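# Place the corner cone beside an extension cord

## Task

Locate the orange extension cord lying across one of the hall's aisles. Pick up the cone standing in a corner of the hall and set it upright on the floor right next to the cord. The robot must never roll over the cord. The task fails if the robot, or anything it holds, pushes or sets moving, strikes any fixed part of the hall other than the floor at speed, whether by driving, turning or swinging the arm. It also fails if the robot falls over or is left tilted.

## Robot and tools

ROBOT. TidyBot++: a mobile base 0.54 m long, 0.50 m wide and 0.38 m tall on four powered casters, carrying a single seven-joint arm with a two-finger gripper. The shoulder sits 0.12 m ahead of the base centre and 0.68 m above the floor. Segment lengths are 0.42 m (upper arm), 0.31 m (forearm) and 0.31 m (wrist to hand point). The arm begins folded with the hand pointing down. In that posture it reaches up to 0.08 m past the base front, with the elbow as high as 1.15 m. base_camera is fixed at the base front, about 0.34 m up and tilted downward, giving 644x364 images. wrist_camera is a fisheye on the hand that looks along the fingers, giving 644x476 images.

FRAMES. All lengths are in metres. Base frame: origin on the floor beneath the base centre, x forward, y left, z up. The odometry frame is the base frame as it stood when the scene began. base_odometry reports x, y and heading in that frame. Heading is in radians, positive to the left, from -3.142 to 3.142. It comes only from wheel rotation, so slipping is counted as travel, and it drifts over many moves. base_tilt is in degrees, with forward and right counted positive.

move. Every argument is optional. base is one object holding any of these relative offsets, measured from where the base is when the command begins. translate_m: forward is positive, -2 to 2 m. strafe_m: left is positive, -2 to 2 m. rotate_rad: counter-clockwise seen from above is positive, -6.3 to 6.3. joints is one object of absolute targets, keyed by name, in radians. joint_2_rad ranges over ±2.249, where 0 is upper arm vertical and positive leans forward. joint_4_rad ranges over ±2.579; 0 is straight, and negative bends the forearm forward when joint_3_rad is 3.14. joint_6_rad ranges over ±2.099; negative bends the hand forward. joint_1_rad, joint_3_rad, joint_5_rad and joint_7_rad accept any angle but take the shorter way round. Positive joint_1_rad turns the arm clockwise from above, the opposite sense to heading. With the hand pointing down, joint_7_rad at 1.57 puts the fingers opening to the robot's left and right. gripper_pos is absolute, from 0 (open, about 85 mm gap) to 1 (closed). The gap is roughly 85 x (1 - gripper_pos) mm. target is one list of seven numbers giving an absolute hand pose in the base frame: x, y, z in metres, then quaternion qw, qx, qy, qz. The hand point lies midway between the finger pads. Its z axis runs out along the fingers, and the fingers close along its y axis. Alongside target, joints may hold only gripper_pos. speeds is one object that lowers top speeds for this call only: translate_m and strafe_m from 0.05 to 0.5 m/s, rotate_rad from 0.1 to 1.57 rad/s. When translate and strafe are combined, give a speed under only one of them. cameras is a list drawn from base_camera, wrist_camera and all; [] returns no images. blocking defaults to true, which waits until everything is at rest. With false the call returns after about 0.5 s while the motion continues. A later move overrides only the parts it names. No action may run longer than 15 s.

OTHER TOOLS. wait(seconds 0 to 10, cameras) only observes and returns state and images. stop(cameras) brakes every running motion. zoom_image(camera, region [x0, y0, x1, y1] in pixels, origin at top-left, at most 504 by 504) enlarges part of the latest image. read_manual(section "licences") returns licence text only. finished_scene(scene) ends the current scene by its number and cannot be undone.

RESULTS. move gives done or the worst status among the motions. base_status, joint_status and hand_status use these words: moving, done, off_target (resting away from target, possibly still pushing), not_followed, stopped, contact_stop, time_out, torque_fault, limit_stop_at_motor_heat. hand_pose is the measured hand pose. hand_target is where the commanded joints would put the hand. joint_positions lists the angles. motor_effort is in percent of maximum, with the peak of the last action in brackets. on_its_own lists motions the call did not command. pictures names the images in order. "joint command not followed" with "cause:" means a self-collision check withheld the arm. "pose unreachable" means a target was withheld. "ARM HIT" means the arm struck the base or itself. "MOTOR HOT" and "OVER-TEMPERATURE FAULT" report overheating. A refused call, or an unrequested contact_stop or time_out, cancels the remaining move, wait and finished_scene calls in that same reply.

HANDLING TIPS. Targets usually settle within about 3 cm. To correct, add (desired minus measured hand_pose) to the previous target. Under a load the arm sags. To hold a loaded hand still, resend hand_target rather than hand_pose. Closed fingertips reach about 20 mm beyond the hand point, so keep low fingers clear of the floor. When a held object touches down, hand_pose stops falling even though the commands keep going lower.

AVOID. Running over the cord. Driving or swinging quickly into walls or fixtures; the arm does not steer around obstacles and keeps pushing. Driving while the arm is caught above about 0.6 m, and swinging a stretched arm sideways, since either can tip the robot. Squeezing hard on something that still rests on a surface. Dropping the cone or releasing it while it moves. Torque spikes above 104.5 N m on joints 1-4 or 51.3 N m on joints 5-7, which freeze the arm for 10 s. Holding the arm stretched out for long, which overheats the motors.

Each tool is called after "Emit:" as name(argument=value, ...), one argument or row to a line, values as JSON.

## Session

Emit:
move(
  joints={"joint_1_rad": 0.0, "joint_2_rad": -0.3, "joint_3_rad": 3.14, "joint_4_rad": -0.8, "joint_5_rad": 0.0, "joint_6_rad": -1.3, "joint_7_rad": 1.57},
  cameras=["wrist_camera", "base_camera"],
)

Scene clock: 3.27 s.
move: done
base_odometry: x=+0.000 y=+0.000 heading=+0.000
base_tilt: forward=+0.2 right=-0.1
base_status: not commanded
joint_positions: joint_1_rad=+0.019 joint_2_rad=-0.318 joint_3_rad=+3.127 joint_4_rad=-0.822 joint_5_rad=-0.027 joint_6_rad=-1.254 joint_7_rad=+1.568 gripper_pos=+0.000
joint_status: all done
motor_effort: joint_1_rad=+1(2) joint_2_rad=-2(9) joint_3_rad=+1(3) joint_4_rad=+13(23) joint_5_rad=-1(2) joint_6_rad=+10(10) joint_7_rad=+0(1)
hand_pose: x=+0.4448 y=+0.0108 z=+1.2986 quat_wxyz=(-0.010, +0.770, +0.003, +0.638) (m; base frame)
hand_target: x=+0.4485 y=+0.0021 z=+1.2889 quat_wxyz=(-0.001, +0.783, +0.000, +0.622) (m; base frame)
hand_status: not commanded
pictures: base_camera, wrist_camera
camera_calibration:
wrist_camera: T_world_to_cam=[[0.0251787, -0.999634, -0.00989136, 0.0136696], [-0.223663, 0.00401063, -0.974658, 1.41374], [0.974341, 0.0267529, -0.22348, -0.00235987], [0, 0, 0, 1]] pos_world=[0.318156, 0.00805776, 1.37752]

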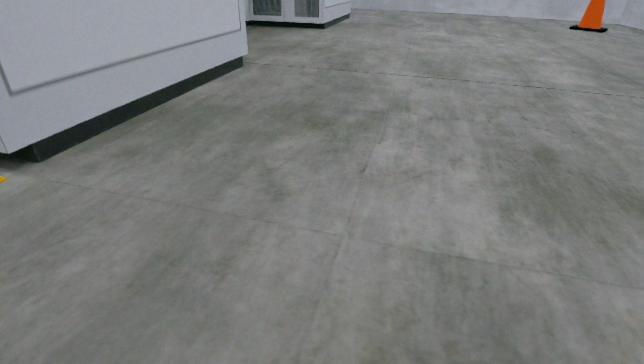

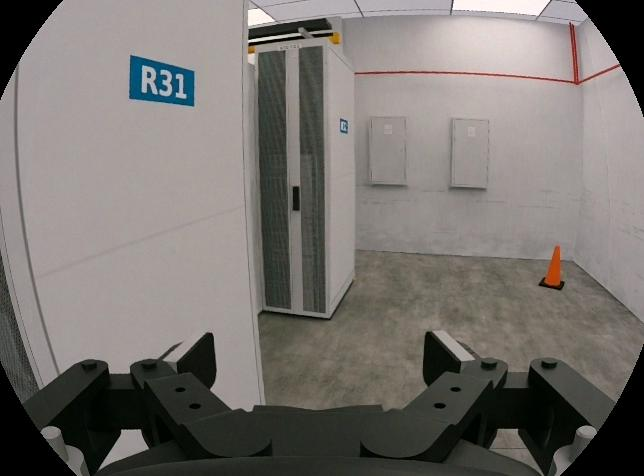

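Emit:
move(
  base={"translate_m": 2.0, "strafe_m": -1.2, "rotate_rad": -0.6},
  joints={"joint_1_rad": -1.89},
  cameras=["wrist_camera", "base_camera"],
)

Scene clock: 92.67 s.
move: done
base_odometry: x=+2.000 y=-1.200 heading=-0.601
base_tilt: forward=+0.2 right=-0.1
base_status: done
joint_positions: joint_1_rad=-1.873 joint_2_rad=-0.312 joint_3_rad=+3.138 joint_4_rad=-0.819 joint_5_rad=-0.026 joint_6_rad=-1.257 joint_7_rad=+1.568 gripper_pos=+0.000
joint_status: all done
motor_effort: joint_1_rad=+1(3) joint_2_rad=-2(3) joint_3_rad=+1(4) joint_4_rad=+14(16) joint_5_rad=-1(1) joint_6_rad=+9(10) joint_7_rad=+0(0)
hand_pose: x=+0.0108 y=+0.3109 z=+1.2972 quat_wxyz=(-0.520, +0.453, +0.625, +0.365) (m; base frame)
hand_target: x=+0.0136 y=+0.3122 z=+1.2889 quat_wxyz=(-0.504, +0.458, +0.635, +0.364) (m; base frame)
hand_status: not commanded
pictures: base_camera, wrist_camera
camera_calibration:
wrist_camera: T_world_to_cam=[[0.94462, 0.327912, -0.0128864, -0.0941179], [0.0633272, -0.220676, -0.973289, 1.37902], [-0.321997, 0.918573, -0.229221, 0.156308], [0, 0, 0, 1]] pos_world=[0.0519066, 0.1916, 1.37681]

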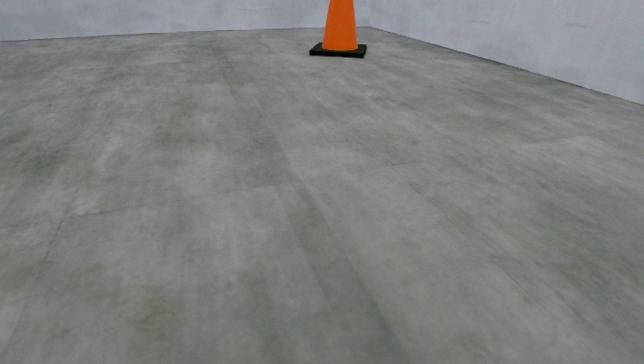

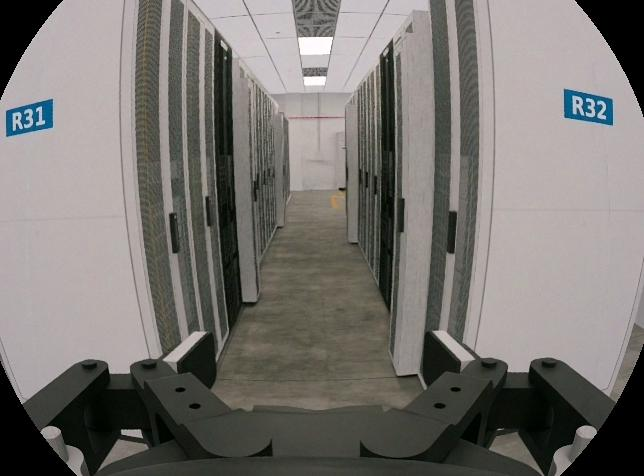

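Emit:
zoom_image(
  camera="wrist_camera",
  region=[250, 150, 400, 260],
)

Scaled by 3.360.

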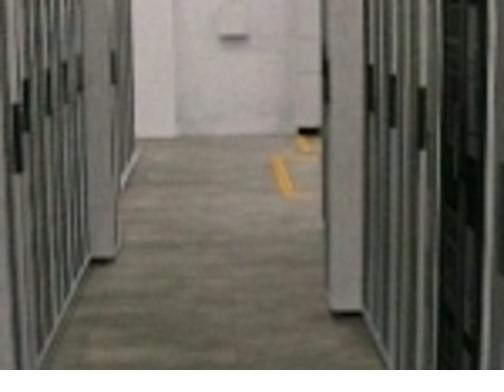

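Emit:
move(
  base={"translate_m": 1.4, "strafe_m": -0.12},
  joints={"joint_1_rad": 0.034, "joint_2_rad": 0.2, "joint_3_rad": 3.14, "joint_4_rad": -2.2, "joint_5_rad": 0.03, "joint_6_rad": -0.74, "joint_7_rad": 1.545, "gripper_pos": 0.0},
  cameras=["base_camera", "wrist_camera"],
)

Scene clock: 153.10 s.
move: done
base_odometry: x=+3.087 y=-2.090 heading=-0.600
base_tilt: forward=+0.2 right=-0.1
base_status: done
joint_positions: joint_1_rad=+0.018 joint_2_rad=+0.183 joint_3_rad=+3.140 joint_4_rad=-2.183 joint_5_rad=-0.008 joint_6_rad=-0.788 joint_7_rad=+1.568 gripper_pos=+0.000
joint_status: all done
motor_effort: joint_1_rad=+0(5) joint_2_rad=-18(24) joint_3_rad=+1(5) joint_4_rad=+12(21) joint_5_rad=+0(2) joint_6_rad=+1(10) joint_7_rad=+0(1)
hand_pose: x=+0.4117 y=-0.0014 z=+0.5598 quat_wxyz=(-0.003, +1.000, -0.012, -0.006) (m; base frame)
hand_target: x=+0.4152 y=-0.0145 z=+0.5511 quat_wxyz=(+0.010, +1.000, -0.018, +0.001) (m; base frame)
hand_status: not commanded
pictures: base_camera, wrist_camera
camera_calibration:
wrist_camera: T_world_to_cam=[[-0.0215828, -0.999694, -0.012063, 0.0155394], [-0.998522, 0.0209525, 0.0501383, 0.431647], [-0.0498702, 0.0131273, -0.998669, 0.720687], [0, 0, 0, 1]] pos_world=[0.467286, -0.00297007, 0.698273]

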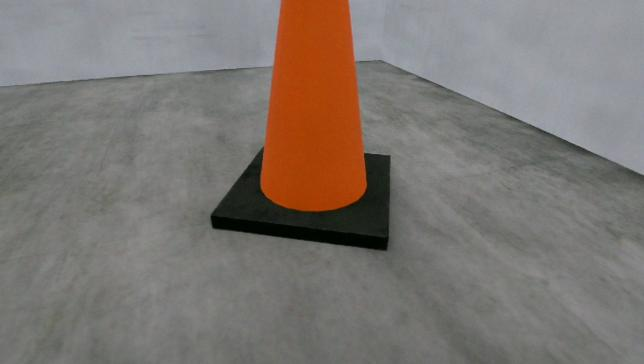

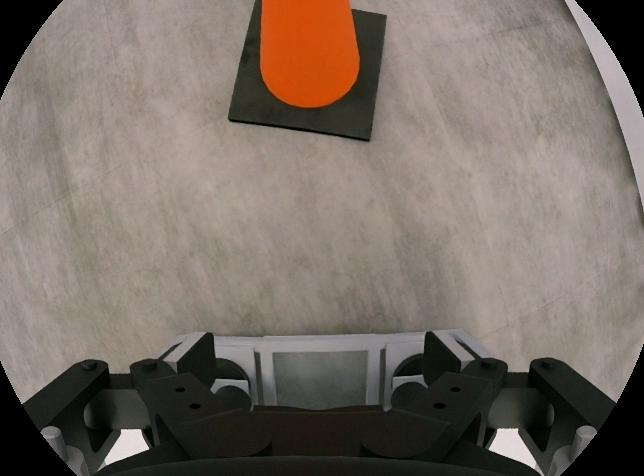

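Emit:
move(
  base={"translate_m": 0.175, "strafe_m": 0.01},
  joints={"joint_1_rad": 0.034, "joint_2_rad": 0.556, "joint_4_rad": -1.70, "joint_6_rad": -0.86},
  cameras=["wrist_camera"],
)

Scene clock: 182.23 s.
move: done
base_odometry: x=+3.237 y=-2.181 heading=-0.601
base_tilt: forward=+0.2 right=-0.1
base_status: done
joint_positions: joint_1_rad=+0.018 joint_2_rad=+0.528 joint_3_rad=+3.140 joint_4_rad=-1.726 joint_5_rad=-0.008 joint_6_rad=-0.810 joint_7_rad=+1.568 gripper_pos=+0.000
joint_status: all done
motor_effort: joint_1_rad=+0(2) joint_2_rad=-33(34) joint_3_rad=+1(1) joint_4_rad=+14(16) joint_5_rad=-1(1) joint_6_rad=+2(4) joint_7_rad=+0(0)
hand_pose: x=+0.5988 y=-0.0045 z=+0.5363 quat_wxyz=(-0.003, +0.999, -0.012, +0.038) (m; base frame)
hand_target: x=+0.5921 y=-0.0211 z=+0.5291 quat_wxyz=(+0.011, +1.000, -0.020, +0.013) (m; base frame)
hand_status: not commanded
pictures: wrist_camera
camera_calibration:
wrist_camera: T_world_to_cam=[[-0.0208724, -0.999696, -0.0131266, 0.0163026], [-0.999011, 0.0213702, -0.038999, 0.66777], [0.0392676, 0.0122996, -0.999153, 0.653475], [0, 0, 0, 1]] pos_world=[0.641789, -0.00601021, 0.679177]

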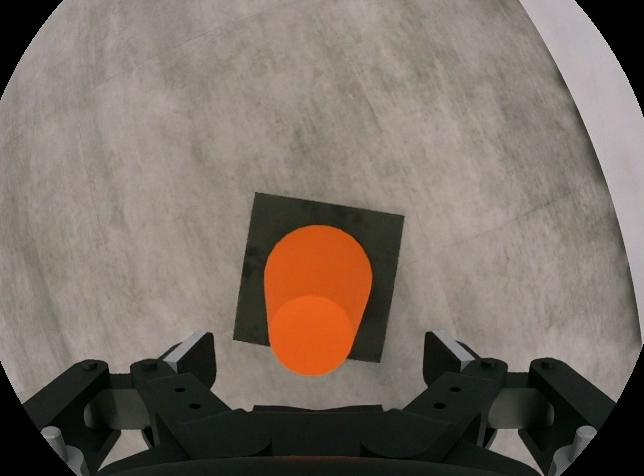

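Emit:
move(
  joints={"joint_1_rad": 0.024, "joint_2_rad": 0.765, "joint_4_rad": -1.797, "joint_6_rad": -0.583},
  cameras=["wrist_camera"],
)

Scene clock: 191.57 s.
move: done
base_odometry: x=+3.237 y=-2.181 heading=-0.601
base_tilt: forward=+0.2 right=-0.1
base_status: not commanded
joint_positions: joint_1_rad=+0.018 joint_2_rad=+0.751 joint_3_rad=+3.140 joint_4_rad=-1.787 joint_5_rad=-0.008 joint_6_rad=-0.635 joint_7_rad=+1.568 gripper_pos=+0.000
joint_status: all done
motor_effort: joint_1_rad=+1(2) joint_2_rad=-35(39) joint_3_rad=+0(1) joint_4_rad=+10(14) joint_5_rad=-1(1) joint_6_rad=+1(3) joint_7_rad=+0(1)
hand_pose: x=+0.5747 y=-0.0043 z=+0.4195 quat_wxyz=(-0.003, +1.000, -0.013, -0.016) (m; base frame)
hand_target: x=+0.5813 y=-0.0141 z=+0.4111 quat_wxyz=(+0.008, +1.000, -0.012, -0.002) (m; base frame)
hand_status: not commanded
pictures: wrist_camera
camera_calibration:
wrist_camera: T_world_to_cam=[[-0.0233002, -0.999658, -0.011847, 0.0152851], [-0.997328, 0.022422, 0.0695248, 0.592731], [-0.0692355, 0.0134353, -0.99751, 0.599351], [0, 0, 0, 1]] pos_world=[0.633, -0.00606281, 0.55683]

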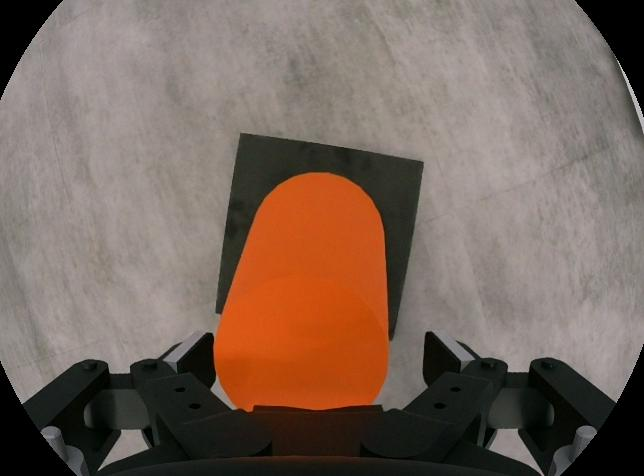

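Emit:
move(
  base={"strafe_m": 0.007},
  speeds={"strafe_m": 0.05},
  joints={"gripper_pos": 0.15},
  cameras=["wrist_camera"],
)

Scene clock: 199.43 s.
move: done
base_odometry: x=+3.242 y=-2.175 heading=-0.601
base_tilt: forward=+0.2 right=-0.1
base_status: done
joint_positions: joint_1_rad=+0.019 joint_2_rad=+0.751 joint_3_rad=+3.139 joint_4_rad=-1.787 joint_5_rad=-0.007 joint_6_rad=-0.634 joint_7_rad=+1.568 gripper_pos=+0.150
joint_status: all done
motor_effort: joint_1_rad=+1(4) joint_2_rad=-35(36) joint_3_rad=+0(2) joint_4_rad=+10(11) joint_5_rad=-1(1) joint_6_rad=+1(1) joint_7_rad=+0(1)
hand_pose: x=+0.5752 y=-0.0048 z=+0.4194 quat_wxyz=(-0.003, +1.000, -0.013, -0.015) (m; base frame)
hand_target: x=+0.5813 y=-0.0141 z=+0.4111 quat_wxyz=(+0.008, +1.000, -0.012, -0.002) (m; base frame)
hand_status: not commanded
pictures: wrist_camera
camera_calibration:
wrist_camera: T_world_to_cam=[[-0.0232247, -0.999665, -0.0114294, 0.0146115], [-0.997442, 0.022397, 0.0678813, 0.593999], [-0.0676026, 0.0129767, -0.997628, 0.598485], [0, 0, 0, 1]] pos_world=[0.633278, -0.00646352, 0.556911]

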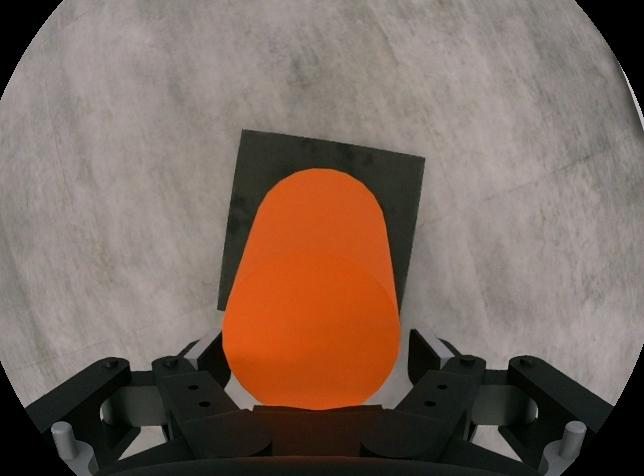

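Emit:
move(
  joints={"gripper_pos": 0.3},
  cameras=[],
)

Emit:
move(
  joints={"gripper_pos": 0.6},
  cameras=["wrist_camera"],
)

Scene clock: 208.70 s.
move: done
base_odometry: x=+3.242 y=-2.175 heading=-0.601
base_tilt: forward=+0.2 right=-0.1
base_status: not commanded
joint_positions: joint_1_rad=+0.019 joint_2_rad=+0.751 joint_3_rad=+3.137 joint_4_rad=-1.787 joint_5_rad=-0.005 joint_6_rad=-0.633 joint_7_rad=+1.568 gripper_pos=+0.300
joint_status: all done
motor_effort: joint_1_rad=+1(3) joint_2_rad=-35(36) joint_3_rad=+1(3) joint_4_rad=+10(11) joint_5_rad=+0(1) joint_6_rad=+1(1) joint_7_rad=+0(0)
hand_pose: x=+0.5755 y=-0.0039 z=+0.4195 quat_wxyz=(-0.003, +1.000, -0.011, -0.015) (m; base frame)
hand_target: x=+0.5813 y=-0.0141 z=+0.4111 quat_wxyz=(+0.008, +1.000, -0.012, -0.002) (m; base frame)
hand_status: not commanded
pictures: none
No camera images: "cameras" was empty.

Scene clock: 209.40 s.
move: off_target
base_odometry: x=+3.241 y=-2.175 heading=-0.601
base_tilt: forward=+0.2 right=-0.1
base_status: not commanded
joint_positions: joint_1_rad=+0.019 joint_2_rad=+0.746 joint_3_rad=+3.135 joint_4_rad=-1.789 joint_5_rad=-0.005 joint_6_rad=-0.632 joint_7_rad=+1.568 gripper_pos=+0.438
joint_status: gripper_pos off_target (ended at +0.438, target +0.600)
motor_effort: joint_1_rad=+1(3) joint_2_rad=-33(35) joint_3_rad=+1(4) joint_4_rad=+11(13) joint_5_rad=+1(2) joint_6_rad=+2(6) joint_7_rad=+0(0)
hand_pose: x=+0.5761 y=-0.0029 z=+0.4216 quat_wxyz=(-0.004, +1.000, -0.011, -0.012) (m; base frame)
hand_target: x=+0.5813 y=-0.0141 z=+0.4111 quat_wxyz=(+0.008, +1.000, -0.012, -0.002) (m; base frame)
hand_status: not commanded
pictures: wrist_camera
camera_calibration:
wrist_camera: T_world_to_cam=[[-0.01857, -0.999737, -0.0134562, 0.0147615], [-0.997873, 0.0176908, 0.0627451, 0.597078], [-0.0624905, 0.0145927, -0.997939, 0.597811], [0, 0, 0, 1]] pos_world=[0.63344, -0.00452883, 0.559314]

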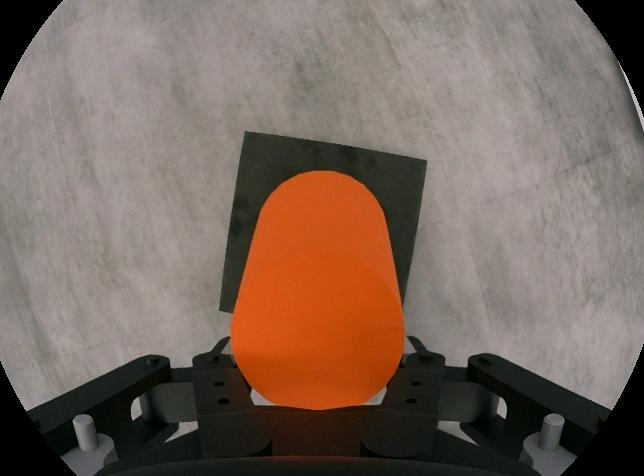

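Emit:
move(
  joints={"gripper_pos": 0.15},
  cameras=[],
)

Emit:
move(
  base={"translate_m": 0.013},
  speeds={"translate_m": 0.05},
  cameras=["wrist_camera"],
)

Scene clock: 220.03 s.
move: done
base_odometry: x=+3.241 y=-2.175 heading=-0.601
base_tilt: forward=+0.2 right=-0.1
base_status: not commanded
joint_positions: joint_1_rad=+0.019 joint_2_rad=+0.753 joint_3_rad=+3.135 joint_4_rad=-1.789 joint_5_rad=-0.002 joint_6_rad=-0.626 joint_7_rad=+1.568 gripper_pos=+0.150
joint_status: all done
motor_effort: joint_1_rad=+1(2) joint_2_rad=-35(39) joint_3_rad=+0(2) joint_4_rad=+11(13) joint_5_rad=+0(1) joint_6_rad=+0(3) joint_7_rad=+0(0)
hand_pose: x=+0.5759 y=-0.0036 z=+0.4181 quat_wxyz=(-0.003, +1.000, -0.009, -0.013) (m; base frame)
hand_target: x=+0.5813 y=-0.0141 z=+0.4111 quat_wxyz=(+0.008, +1.000, -0.012, -0.002) (m; base frame)
hand_status: not commanded
pictures: none
No camera images: "cameras" was empty.

Scene clock: 220.77 s.
move: done
base_odometry: x=+3.252 y=-2.183 heading=-0.601
base_tilt: forward=+0.2 right=-0.1
base_status: done
joint_positions: joint_1_rad=+0.019 joint_2_rad=+0.753 joint_3_rad=+3.135 joint_4_rad=-1.789 joint_5_rad=-0.002 joint_6_rad=-0.625 joint_7_rad=+1.568 gripper_pos=+0.150
joint_status: not commanded
motor_effort: joint_1_rad=+0(2) joint_2_rad=-35(36) joint_3_rad=+0(1) joint_4_rad=+10(11) joint_5_rad=+0(1) joint_6_rad=+0(1) joint_7_rad=+0(0)
hand_pose: x=+0.5760 y=-0.0036 z=+0.4181 quat_wxyz=(-0.003, +1.000, -0.009, -0.013) (m; base frame)
hand_target: x=+0.5813 y=-0.0141 z=+0.4111 quat_wxyz=(+0.008, +1.000, -0.012, -0.002) (m; base frame)
hand_status: not commanded
pictures: wrist_camera
camera_calibration:
wrist_camera: T_world_to_cam=[[-0.0160403, -0.999807, -0.0113522, 0.0116078], [-0.997842, 0.0152838, 0.0638506, 0.596703], [-0.0636648, 0.0123519, -0.997895, 0.595019], [0, 0, 0, 1]] pos_world=[0.633483, -0.00486398, 0.555798]

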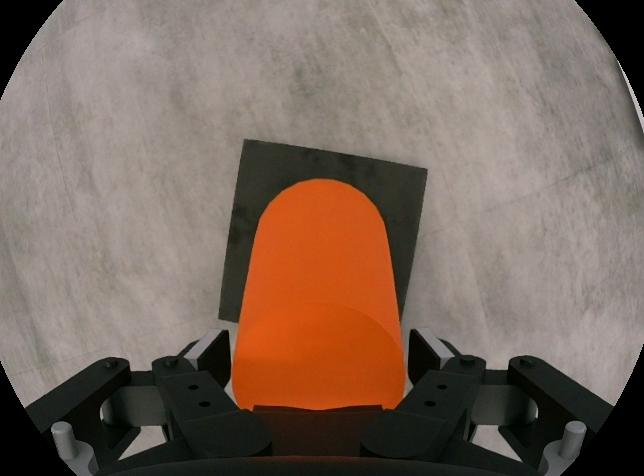

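Emit:
move(
  joints={"gripper_pos": 0.3},
  cameras=[],
)

Emit:
move(
  joints={"gripper_pos": 0.6},
  cameras=["wrist_camera"],
)

Scene clock: 233.53 s.
move: done
base_odometry: x=+3.252 y=-2.183 heading=-0.601
base_tilt: forward=+0.2 right=-0.1
base_status: not commanded
joint_positions: joint_1_rad=+0.019 joint_2_rad=+0.751 joint_3_rad=+3.135 joint_4_rad=-1.790 joint_5_rad=-0.002 joint_6_rad=-0.625 joint_7_rad=+1.568 gripper_pos=+0.297
joint_status: all done
motor_effort: joint_1_rad=+0(1) joint_2_rad=-34(36) joint_3_rad=+0(1) joint_4_rad=+11(13) joint_5_rad=-1(1) joint_6_rad=+2(3) joint_7_rad=+0(1)
hand_pose: x=+0.5761 y=-0.0037 z=+0.4191 quat_wxyz=(-0.003, +1.000, -0.009, -0.012) (m; base frame)
hand_target: x=+0.5813 y=-0.0141 z=+0.4111 quat_wxyz=(+0.008, +1.000, -0.012, -0.002) (m; base frame)
hand_status: not commanded
pictures: none
No camera images: "cameras" was empty.

Scene clock: 234.23 s.
move: off_target
base_odometry: x=+3.252 y=-2.183 heading=-0.601
base_tilt: forward=+0.2 right=-0.1
base_status: not commanded
joint_positions: joint_1_rad=+0.019 joint_2_rad=+0.747 joint_3_rad=+3.135 joint_4_rad=-1.792 joint_5_rad=-0.002 joint_6_rad=-0.625 joint_7_rad=+1.568 gripper_pos=+0.361
joint_status: gripper_pos off_target (ended at +0.361, target +0.600)
motor_effort: joint_1_rad=+0(1) joint_2_rad=-33(36) joint_3_rad=+0(0) joint_4_rad=+11(13) joint_5_rad=-1(1) joint_6_rad=+3(4) joint_7_rad=+0(0)
hand_pose: x=+0.5762 y=-0.0037 z=+0.4204 quat_wxyz=(-0.003, +1.000, -0.009, -0.011) (m; base frame)
hand_target: x=+0.5813 y=-0.0141 z=+0.4111 quat_wxyz=(+0.008, +1.000, -0.012, -0.002) (m; base frame)
hand_status: not commanded
pictures: wrist_camera
camera_calibration:
wrist_camera: T_world_to_cam=[[-0.0159577, -0.999809, -0.0112763, 0.0115231], [-0.998095, 0.0152561, 0.0597753, 0.598656], [-0.0595919, 0.0122087, -0.998148, 0.595096], [0, 0, 0, 1]] pos_world=[0.633162, -0.00487764, 0.558339]

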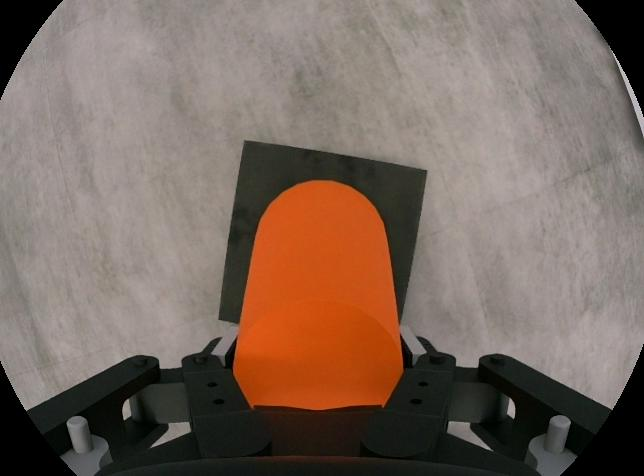

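Emit:
move(
  joints={"joint_1_rad": 0.034, "joint_2_rad": 0.66, "joint_4_rad": -1.83, "joint_6_rad": -0.70},
  cameras=[],
)

Emit:
move(
  joints={"joint_2_rad": 0.53, "joint_4_rad": -1.83, "joint_6_rad": -0.82},
  cameras=["wrist_camera", "base_camera"],
)

Scene clock: 244.33 s.
move: off_target
base_odometry: x=+3.252 y=-2.183 heading=-0.601
base_tilt: forward=+0.2 right=-0.1
base_status: not commanded
joint_positions: joint_1_rad=+0.019 joint_2_rad=+0.710 joint_3_rad=+3.135 joint_4_rad=-1.838 joint_5_rad=-0.002 joint_6_rad=-0.660 joint_7_rad=+1.568 gripper_pos=+0.362
joint_status: joint_2_rad off_target (ended at +0.710, target +0.660); the others done
motor_effort: joint_1_rad=+0(3) joint_2_rad=-43(45) joint_3_rad=+0(1) joint_4_rad=+13(15) joint_5_rad=-1(1) joint_6_rad=-1(3) joint_7_rad=+0(1)
hand_pose: x=+0.5482 y=-0.0036 z=+0.4296 quat_wxyz=(-0.003, +0.999, -0.010, -0.033) (m; base frame)
hand_target: x=+0.5522 y=-0.0186 z=+0.4534 quat_wxyz=(+0.009, +1.000, -0.018, -0.024) (m; base frame)
hand_status: not commanded
pictures: none
No camera images: "cameras" was empty.

Scene clock: 245.37 s.
move: done
base_odometry: x=+3.252 y=-2.183 heading=-0.601
base_tilt: forward=+0.2 right=-0.1
base_status: not commanded
joint_positions: joint_1_rad=+0.019 joint_2_rad=+0.566 joint_3_rad=+3.135 joint_4_rad=-1.838 joint_5_rad=-0.002 joint_6_rad=-0.767 joint_7_rad=+1.568 gripper_pos=+0.362
joint_status: all done
motor_effort: joint_1_rad=+1(2) joint_2_rad=-40(46) joint_3_rad=+0(0) joint_4_rad=+16(17) joint_5_rad=-1(1) joint_6_rad=+0(2) joint_7_rad=+0(0)
hand_pose: x=+0.5465 y=-0.0037 z=+0.4929 quat_wxyz=(-0.002, +1.000, -0.009, -0.015) (m; base frame)
hand_target: x=+0.5408 y=-0.0191 z=+0.5107 quat_wxyz=(+0.010, +1.000, -0.019, -0.019) (m; base frame)
hand_status: not commanded
pictures: base_camera, wrist_camera
camera_calibration:
wrist_camera: T_world_to_cam=[[-0.0158364, -0.99982, -0.0104681, 0.0113492], [-0.997563, 0.0150874, 0.0681203, 0.560233], [-0.0679501, 0.0115214, -0.997622, 0.67], [0, 0, 0, 1]] pos_world=[0.604574, -0.00482465, 0.630363]

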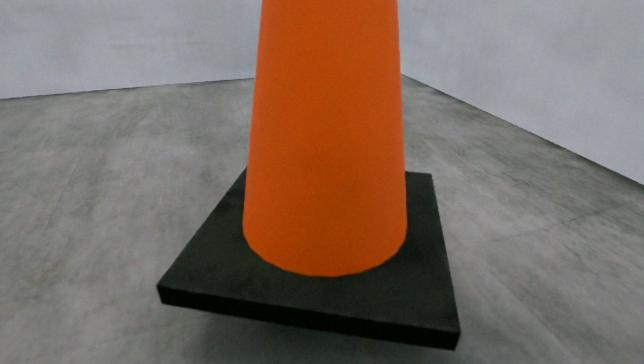

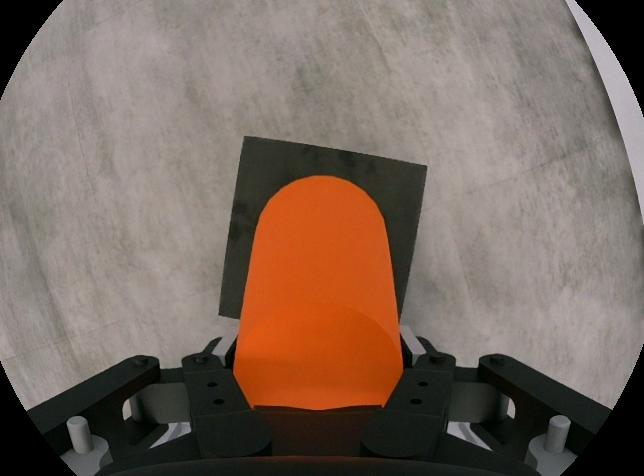

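Emit:
move(
  base={"translate_m": -1.605, "strafe_m": 0.043, "rotate_rad": 2.86},
  speeds={"rotate_rad": 0.9},
  cameras=["base_camera", "wrist_camera"],
)

Scene clock: 303.77 s.
move: done
base_odometry: x=+1.952 y=-1.240 heading=+2.260
base_tilt: forward=+0.2 right=-0.1
base_status: done
joint_positions: joint_1_rad=+0.031 joint_2_rad=+0.566 joint_3_rad=+3.139 joint_4_rad=-1.849 joint_5_rad=+0.011 joint_6_rad=-0.790 joint_7_rad=+1.568 gripper_pos=+0.363
joint_status: not commanded
motor_effort: joint_1_rad=+1(5) joint_2_rad=-40(45) joint_3_rad=+1(5) joint_4_rad=+16(18) joint_5_rad=+0(4) joint_6_rad=-2(5) joint_7_rad=+0(1)
hand_pose: x=+0.5337 y=-0.0130 z=+0.4916 quat_wxyz=(+0.003, +0.999, -0.012, -0.032) (m; base frame)
hand_target: x=+0.5408 y=-0.0191 z=+0.5107 quat_wxyz=(+0.010, +1.000, -0.019, -0.019) (m; base frame)
hand_status: not commanded
pictures: base_camera, wrist_camera
camera_calibration:
wrist_camera: T_world_to_cam=[[-0.0210384, -0.999779, 0.000283409, -0.00063779], [-0.994688, 0.0209598, 0.100779, 0.530152], [-0.100762, 0.00183832, -0.994909, 0.68396], [0, 0, 0, 1]] pos_world=[0.59624, -0.0130069, 0.62705]

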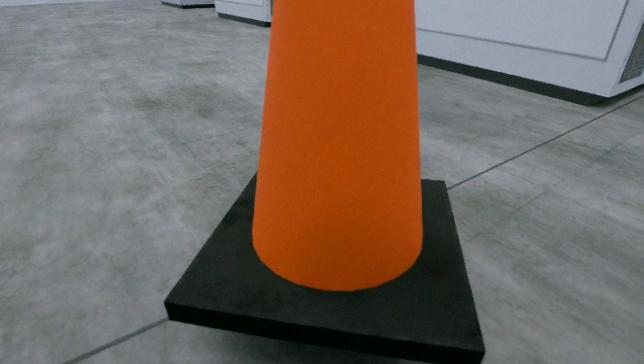

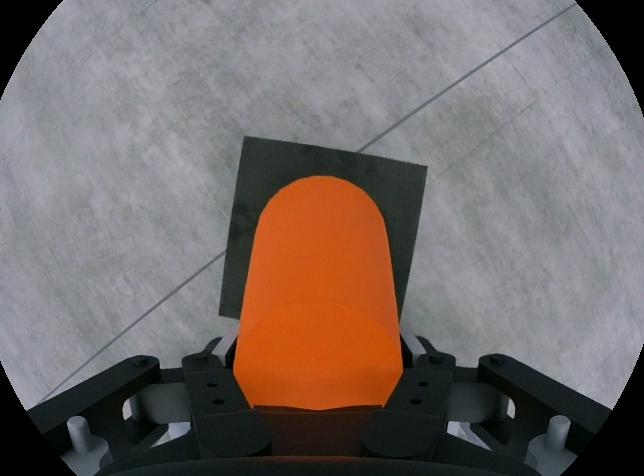

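Emit:
zoom_image(
  camera="base_camera",
  region=[0, 0, 280, 120],
)

Scaled by 1.800.

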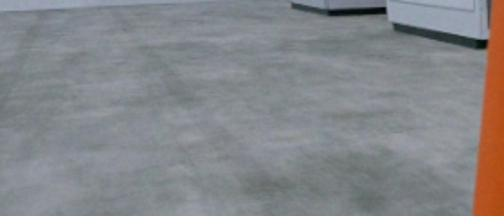

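Emit:
move(
  base={"translate_m": 1.1035, "strafe_m": -1.669, "rotate_rad": -0.956},
  speeds={"rotate_rad": 0.9},
  cameras=["base_camera", "wrist_camera"],
)

Scene clock: 350.37 s.
move: done
base_odometry: x=+2.539 y=+0.673 heading=+1.303
base_tilt: forward=+0.2 right=-0.1
base_status: done
joint_positions: joint_1_rad=+0.038 joint_2_rad=+0.564 joint_3_rad=+3.142 joint_4_rad=-1.853 joint_5_rad=+0.015 joint_6_rad=-0.800 joint_7_rad=+1.568 gripper_pos=+0.363
joint_status: not commanded
motor_effort: joint_1_rad=+0(8) joint_2_rad=-41(43) joint_3_rad=+0(6) joint_4_rad=+17(18) joint_5_rad=+0(3) joint_6_rad=+1(4) joint_7_rad=+0(1)
hand_pose: x=+0.5286 y=-0.0179 z=+0.4916 quat_wxyz=(+0.005, +0.999, -0.015, -0.038) (m; base frame)
hand_target: x=+0.5408 y=-0.0191 z=+0.5107 quat_wxyz=(+0.010, +1.000, -0.019, -0.019) (m; base frame)
hand_status: not commanded
pictures: base_camera, wrist_camera
camera_calibration:
wrist_camera: T_world_to_cam=[[-0.0273672, -0.999615, 0.00446489, -0.00430112], [-0.993204, 0.0276965, 0.11304, 0.518552], [-0.11312, -0.00134097, -0.99358, 0.689265], [0, 0, 0, 1]] pos_world=[0.59288, -0.0177373, 0.626242]

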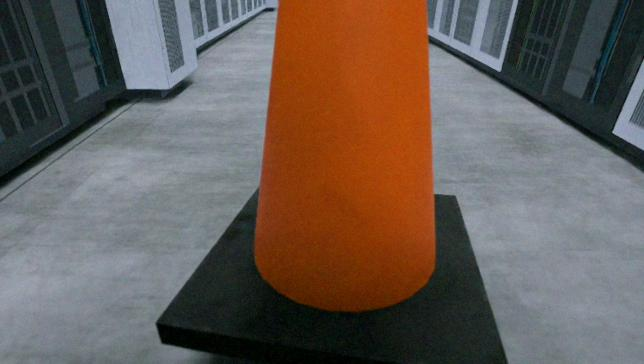

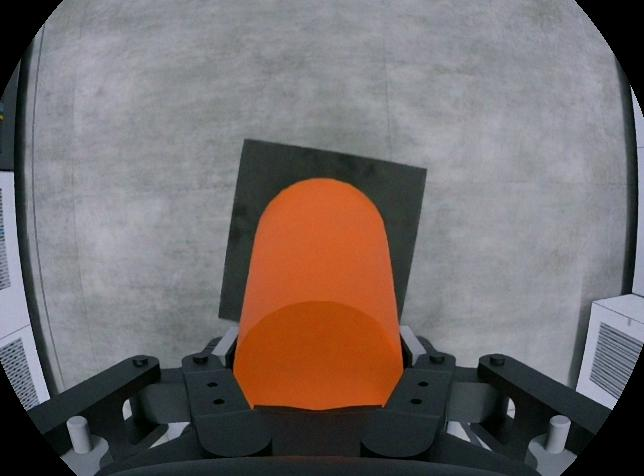

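Emit:
zoom_image(
  camera="base_camera",
  region=[0, 0, 320, 200],
)

Emit:
zoom_image(
  camera="base_camera",
  region=[400, 0, 644, 200],
)

Scaled by 1.575.

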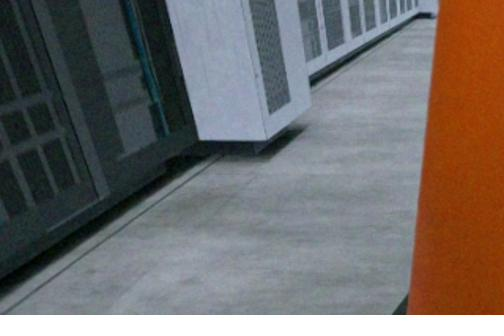

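Scaled by 2.066.

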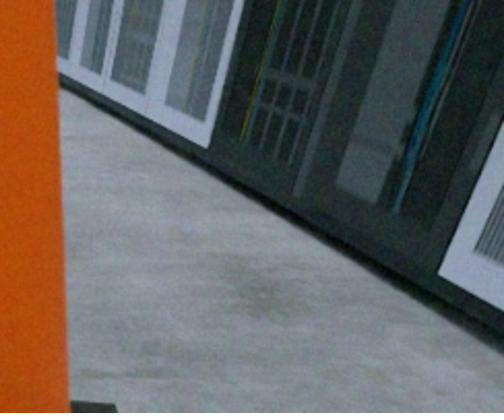

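Emit:
move(
  base={"translate_m": 2.0},
  cameras=["base_camera", "wrist_camera"],
)

Scene clock: 441.43 s.
move: done
base_odometry: x=+3.069 y=+2.602 heading=+1.303
base_tilt: forward=+0.2 right=-0.1
base_status: done
joint_positions: joint_1_rad=+0.038 joint_2_rad=+0.564 joint_3_rad=+3.142 joint_4_rad=-1.853 joint_5_rad=+0.015 joint_6_rad=-0.802 joint_7_rad=+1.568 gripper_pos=+0.363
joint_status: not commanded
motor_effort: joint_1_rad=+1(2) joint_2_rad=-39(42) joint_3_rad=+0(1) joint_4_rad=+15(18) joint_5_rad=+0(1) joint_6_rad=-3(4) joint_7_rad=+0(1)
hand_pose: x=+0.5280 y=-0.0178 z=+0.4916 quat_wxyz=(+0.005, +0.999, -0.015, -0.039) (m; base frame)
hand_target: x=+0.5408 y=-0.0191 z=+0.5107 quat_wxyz=(+0.010, +1.000, -0.019, -0.019) (m; base frame)
hand_status: not commanded
pictures: base_camera, wrist_camera
camera_calibration:
wrist_camera: T_world_to_cam=[[-0.0273797, -0.999615, 0.00446646, -0.00429548], [-0.992971, 0.0277118, 0.115067, 0.516792], [-0.115147, -0.00128457, -0.993348, 0.69021], [0, 0, 0, 1]] pos_world=[0.592518, -0.0177285, 0.626172]

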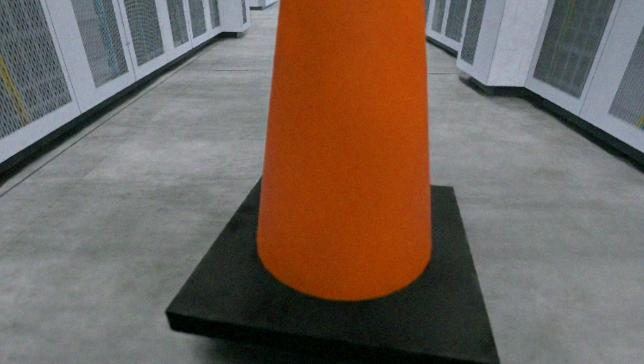

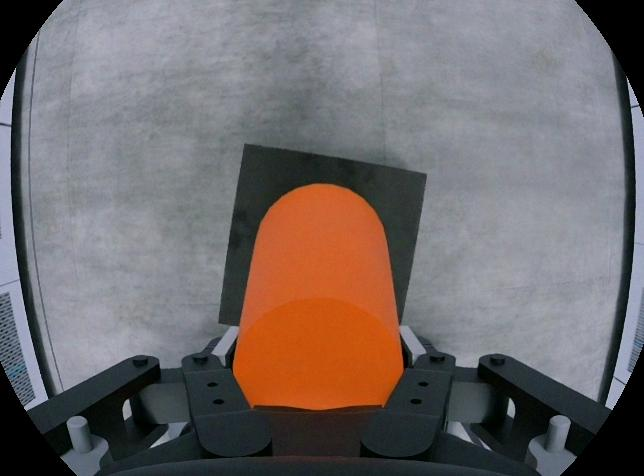

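Emit:
move(
  base={"translate_m": 2.0},
  cameras=["base_camera", "wrist_camera"],
)

Scene clock: 458.57 s.
move: done
base_odometry: x=+3.599 y=+4.531 heading=+1.302
base_tilt: forward=+0.2 right=-0.1
base_status: done
joint_positions: joint_1_rad=+0.038 joint_2_rad=+0.564 joint_3_rad=+3.142 joint_4_rad=-1.853 joint_5_rad=+0.015 joint_6_rad=-0.803 joint_7_rad=+1.568 gripper_pos=+0.363
joint_status: not commanded
motor_effort: joint_1_rad=+0(3) joint_2_rad=-40(42) joint_3_rad=+0(1) joint_4_rad=+14(18) joint_5_rad=+0(1) joint_6_rad=-2(4) joint_7_rad=+0(1)
hand_pose: x=+0.5276 y=-0.0178 z=+0.4917 quat_wxyz=(+0.005, +0.999, -0.015, -0.039) (m; base frame)
hand_target: x=+0.5408 y=-0.0191 z=+0.5107 quat_wxyz=(+0.010, +1.000, -0.019, -0.019) (m; base frame)
hand_status: not commanded
pictures: base_camera, wrist_camera
camera_calibration:
wrist_camera: T_world_to_cam=[[-0.0273875, -0.999615, 0.00446757, -0.00429208], [-0.992826, 0.0277213, 0.116308, 0.515713], [-0.116387, -0.00125014, -0.993203, 0.690792], [0, 0, 0, 1]] pos_world=[0.592295, -0.0177231, 0.626134]

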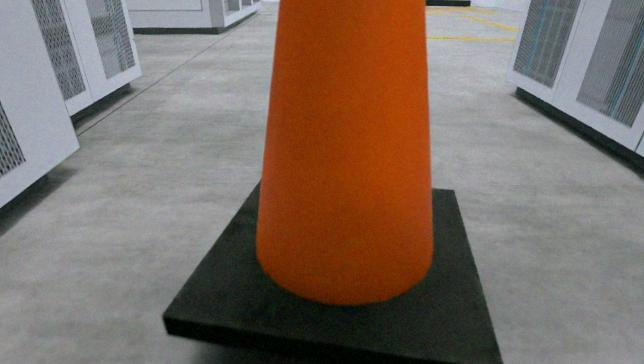

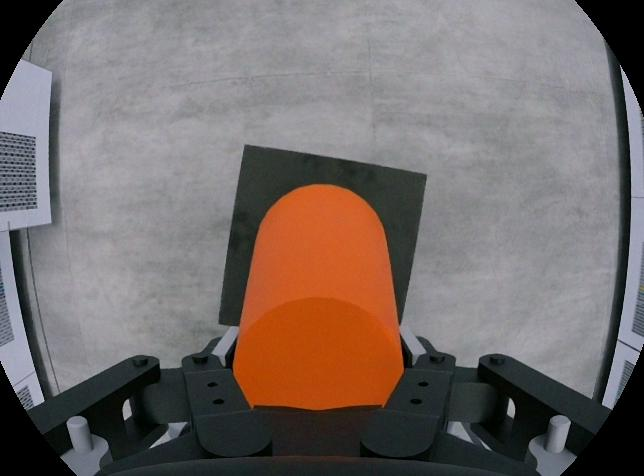

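Emit:
zoom_image(
  camera="base_camera",
  region=[420, 0, 540, 90],
)

Emit:
zoom_image(
  camera="base_camera",
  region=[120, 0, 290, 110],
)

Scaled by 4.200.

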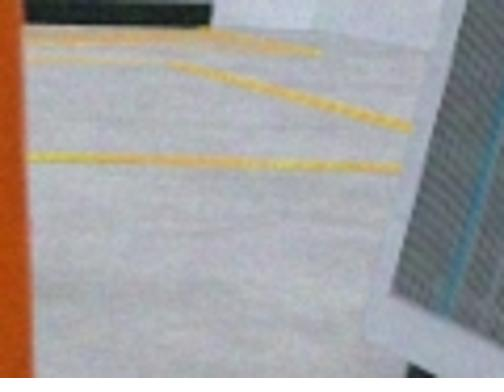

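Scaled by 2.965.

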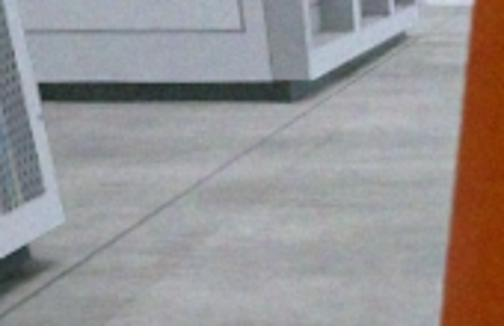

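Emit:
move(
  base={"translate_m": 1.95},
  cameras=["base_camera"],
)

Scene clock: 500.20 s.
move: done
base_odometry: x=+4.116 y=+6.411 heading=+1.302
base_tilt: forward=+0.2 right=-0.1
base_status: done
joint_positions: joint_1_rad=+0.038 joint_2_rad=+0.564 joint_3_rad=+3.142 joint_4_rad=-1.853 joint_5_rad=+0.015 joint_6_rad=-0.805 joint_7_rad=+1.568 gripper_pos=+0.363
joint_status: not commanded
motor_effort: joint_1_rad=+1(2) joint_2_rad=-39(42) joint_3_rad=+0(1) joint_4_rad=+14(19) joint_5_rad=+0(1) joint_6_rad=-3(5) joint_7_rad=+0(1)
hand_pose: x=+0.5269 y=-0.0178 z=+0.4917 quat_wxyz=(+0.005, +0.999, -0.015, -0.040) (m; base frame)
hand_target: x=+0.5408 y=-0.0191 z=+0.5107 quat_wxyz=(+0.010, +1.000, -0.019, -0.019) (m; base frame)
hand_status: not commanded
pictures: base_camera

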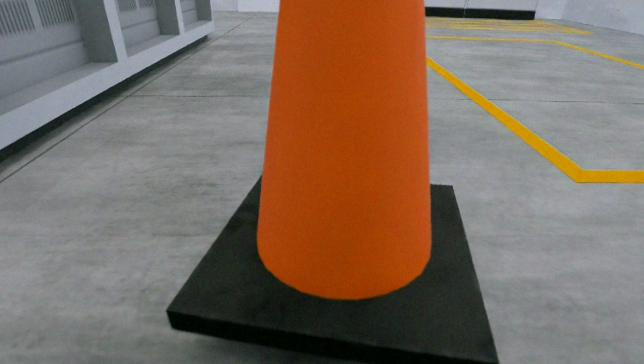

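Emit:
zoom_image(
  camera="base_camera",
  region=[424, 0, 644, 130],
)

Emit:
zoom_image(
  camera="base_camera",
  region=[120, 0, 290, 110],
)

Scaled by 2.291.

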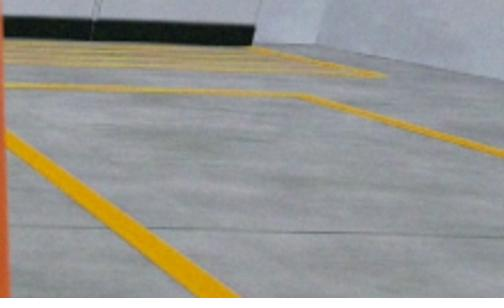

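Scaled by 2.965.

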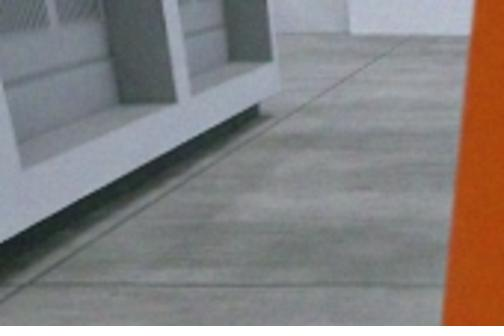

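Emit:
move(
  base={"rotate_rad": 1.15},
  speeds={"rotate_rad": 0.9},
  cameras=["base_camera"],
)

Emit:
zoom_image(
  camera="base_camera",
  region=[0, 0, 280, 130],
)

Scene clock: 531.83 s.
move: done
base_odometry: x=+4.116 y=+6.411 heading=+2.452
base_tilt: forward=+0.2 right=-0.1
base_status: done
joint_positions: joint_1_rad=+0.028 joint_2_rad=+0.564 joint_3_rad=+3.136 joint_4_rad=-1.853 joint_5_rad=+0.016 joint_6_rad=-0.805 joint_7_rad=+1.568 gripper_pos=+0.363
joint_status: not commanded
motor_effort: joint_1_rad=+2(6) joint_2_rad=-40(41) joint_3_rad=+0(4) joint_4_rad=+15(17) joint_5_rad=+0(3) joint_6_rad=-1(4) joint_7_rad=+0(0)
hand_pose: x=+0.5270 y=-0.0115 z=+0.4917 quat_wxyz=(+0.004, +0.999, -0.008, -0.040) (m; base frame)
hand_target: x=+0.5408 y=-0.0191 z=+0.5107 quat_wxyz=(+0.010, +1.000, -0.019, -0.019) (m; base frame)
hand_status: not commanded
pictures: base_camera

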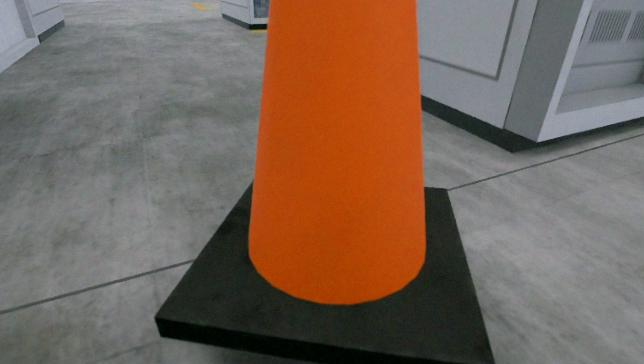

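Scaled by 1.800.

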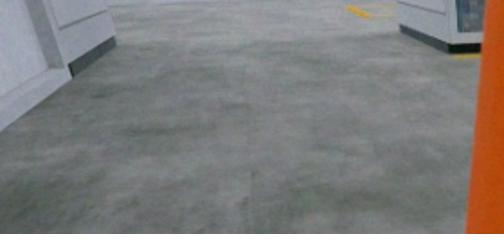

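Emit:
move(
  base={"translate_m": 1.99, "strafe_m": 0.895, "rotate_rad": -0.7},
  speeds={"rotate_rad": 0.6},
  cameras=["base_camera"],
)

Emit:
zoom_image(
  camera="base_camera",
  region=[0, 0, 280, 130],
)

Emit:
zoom_image(
  camera="base_camera",
  region=[420, 0, 644, 130],
)

Scene clock: 579.27 s.
move: done
base_odometry: x=+2.012 y=+6.987 heading=+1.751
base_tilt: forward=+0.2 right=-0.1
base_status: done
joint_positions: joint_1_rad=+0.035 joint_2_rad=+0.564 joint_3_rad=+3.139 joint_4_rad=-1.853 joint_5_rad=+0.018 joint_6_rad=-0.805 joint_7_rad=+1.568 gripper_pos=+0.363
joint_status: not commanded
motor_effort: joint_1_rad=+1(4) joint_2_rad=-40(42) joint_3_rad=+0(4) joint_4_rad=+17(17) joint_5_rad=+0(3) joint_6_rad=+0(3) joint_7_rad=+0(0)
hand_pose: x=+0.5268 y=-0.0157 z=+0.4917 quat_wxyz=(+0.005, +0.999, -0.012, -0.040) (m; base frame)
hand_target: x=+0.5408 y=-0.0191 z=+0.5107 quat_wxyz=(+0.010, +1.000, -0.019, -0.019) (m; base frame)
hand_status: not commanded
pictures: base_camera

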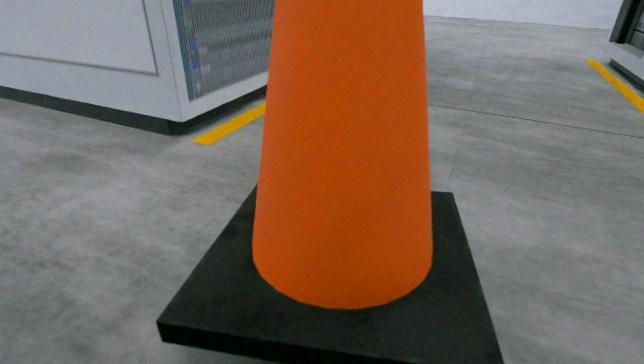

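Scaled by 1.800.

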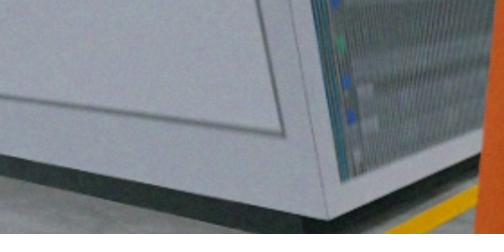

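Scaled by 2.250.

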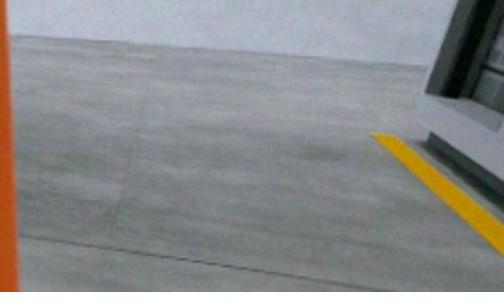

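Emit:
move(
  base={"rotate_rad": 0.8},
  speeds={"rotate_rad": 0.9},
  cameras=["base_camera"],
)

Emit:
zoom_image(
  camera="base_camera",
  region=[0, 0, 280, 130],
)

Emit:
zoom_image(
  camera="base_camera",
  region=[100, 0, 280, 60],
)

Scene clock: 651.90 s.
move: done
base_odometry: x=+2.012 y=+6.987 heading=+2.551
base_tilt: forward=+0.2 right=-0.1
base_status: done
joint_positions: joint_1_rad=+0.029 joint_2_rad=+0.564 joint_3_rad=+3.137 joint_4_rad=-1.853 joint_5_rad=+0.018 joint_6_rad=-0.805 joint_7_rad=+1.568 gripper_pos=+0.363
joint_status: not commanded
motor_effort: joint_1_rad=+0(5) joint_2_rad=-40(41) joint_3_rad=+0(4) joint_4_rad=+15(17) joint_5_rad=+0(3) joint_6_rad=-1(4) joint_7_rad=+0(0)
hand_pose: x=+0.5269 y=-0.0125 z=+0.4918 quat_wxyz=(+0.004, +0.999, -0.008, -0.040) (m; base frame)
hand_target: x=+0.5408 y=-0.0191 z=+0.5107 quat_wxyz=(+0.010, +1.000, -0.019, -0.019) (m; base frame)
hand_status: not commanded
pictures: base_camera

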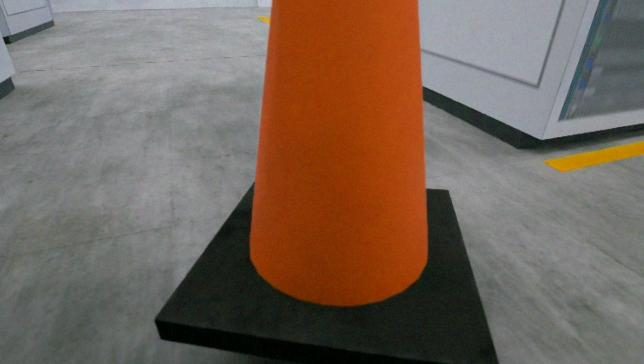

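Scaled by 1.800.

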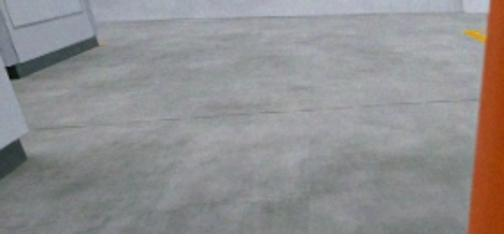

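Scaled by 2.800.

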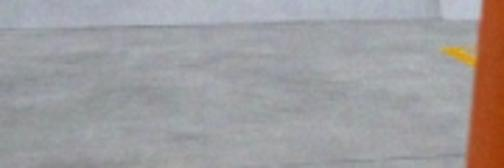

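Emit:
zoom_image(
  camera="base_camera",
  region=[20, 0, 100, 50],
)

Scaled by 6.300.

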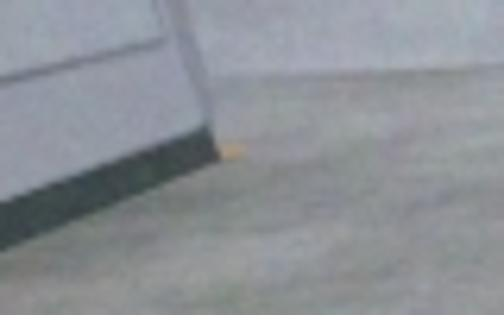

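Emit:
move(
  base={"translate_m": 0.76, "strafe_m": -1.95, "rotate_rad": -1.241},
  speeds={"rotate_rad": 0.9},
  cameras=["base_camera", "wrist_camera"],
)

Scene clock: 683.17 s.
move: done
base_odometry: x=+2.467 y=+9.030 heading=+1.309
base_tilt: forward=+0.2 right=-0.1
base_status: done
joint_positions: joint_1_rad=+0.038 joint_2_rad=+0.564 joint_3_rad=+3.142 joint_4_rad=-1.852 joint_5_rad=+0.018 joint_6_rad=-0.805 joint_7_rad=+1.568 gripper_pos=+0.363
joint_status: not commanded
motor_effort: joint_1_rad=+0(7) joint_2_rad=-41(42) joint_3_rad=+0(6) joint_4_rad=+17(17) joint_5_rad=+0(4) joint_6_rad=+2(5) joint_7_rad=+0(1)
hand_pose: x=+0.5272 y=-0.0182 z=+0.4919 quat_wxyz=(+0.006, +0.999, -0.014, -0.040) (m; base frame)
hand_target: x=+0.5408 y=-0.0191 z=+0.5107 quat_wxyz=(+0.010, +1.000, -0.019, -0.019) (m; base frame)
hand_status: not commanded
pictures: base_camera, wrist_camera
camera_calibration:
wrist_camera: T_world_to_cam=[[-0.025073, -0.999667, 0.00607028, -0.00671394], [-0.992714, 0.0256136, 0.117738, 0.514459], [-0.117854, -0.00307401, -0.993026, 0.691636], [0, 0, 0, 1]] pos_world=[0.592054, -0.0177627, 0.626282]

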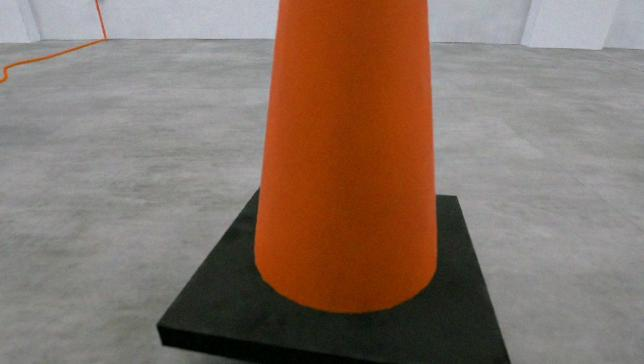

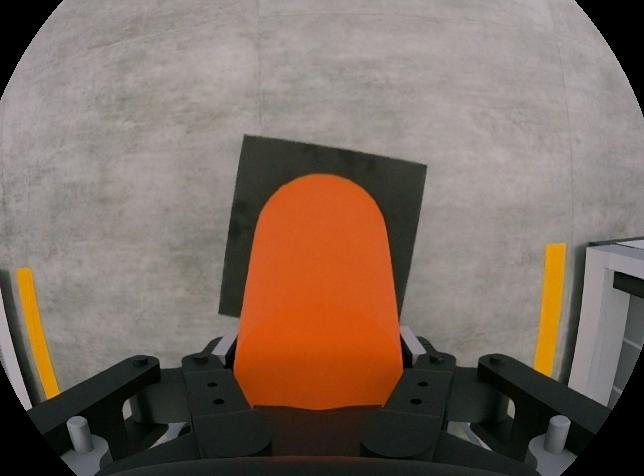

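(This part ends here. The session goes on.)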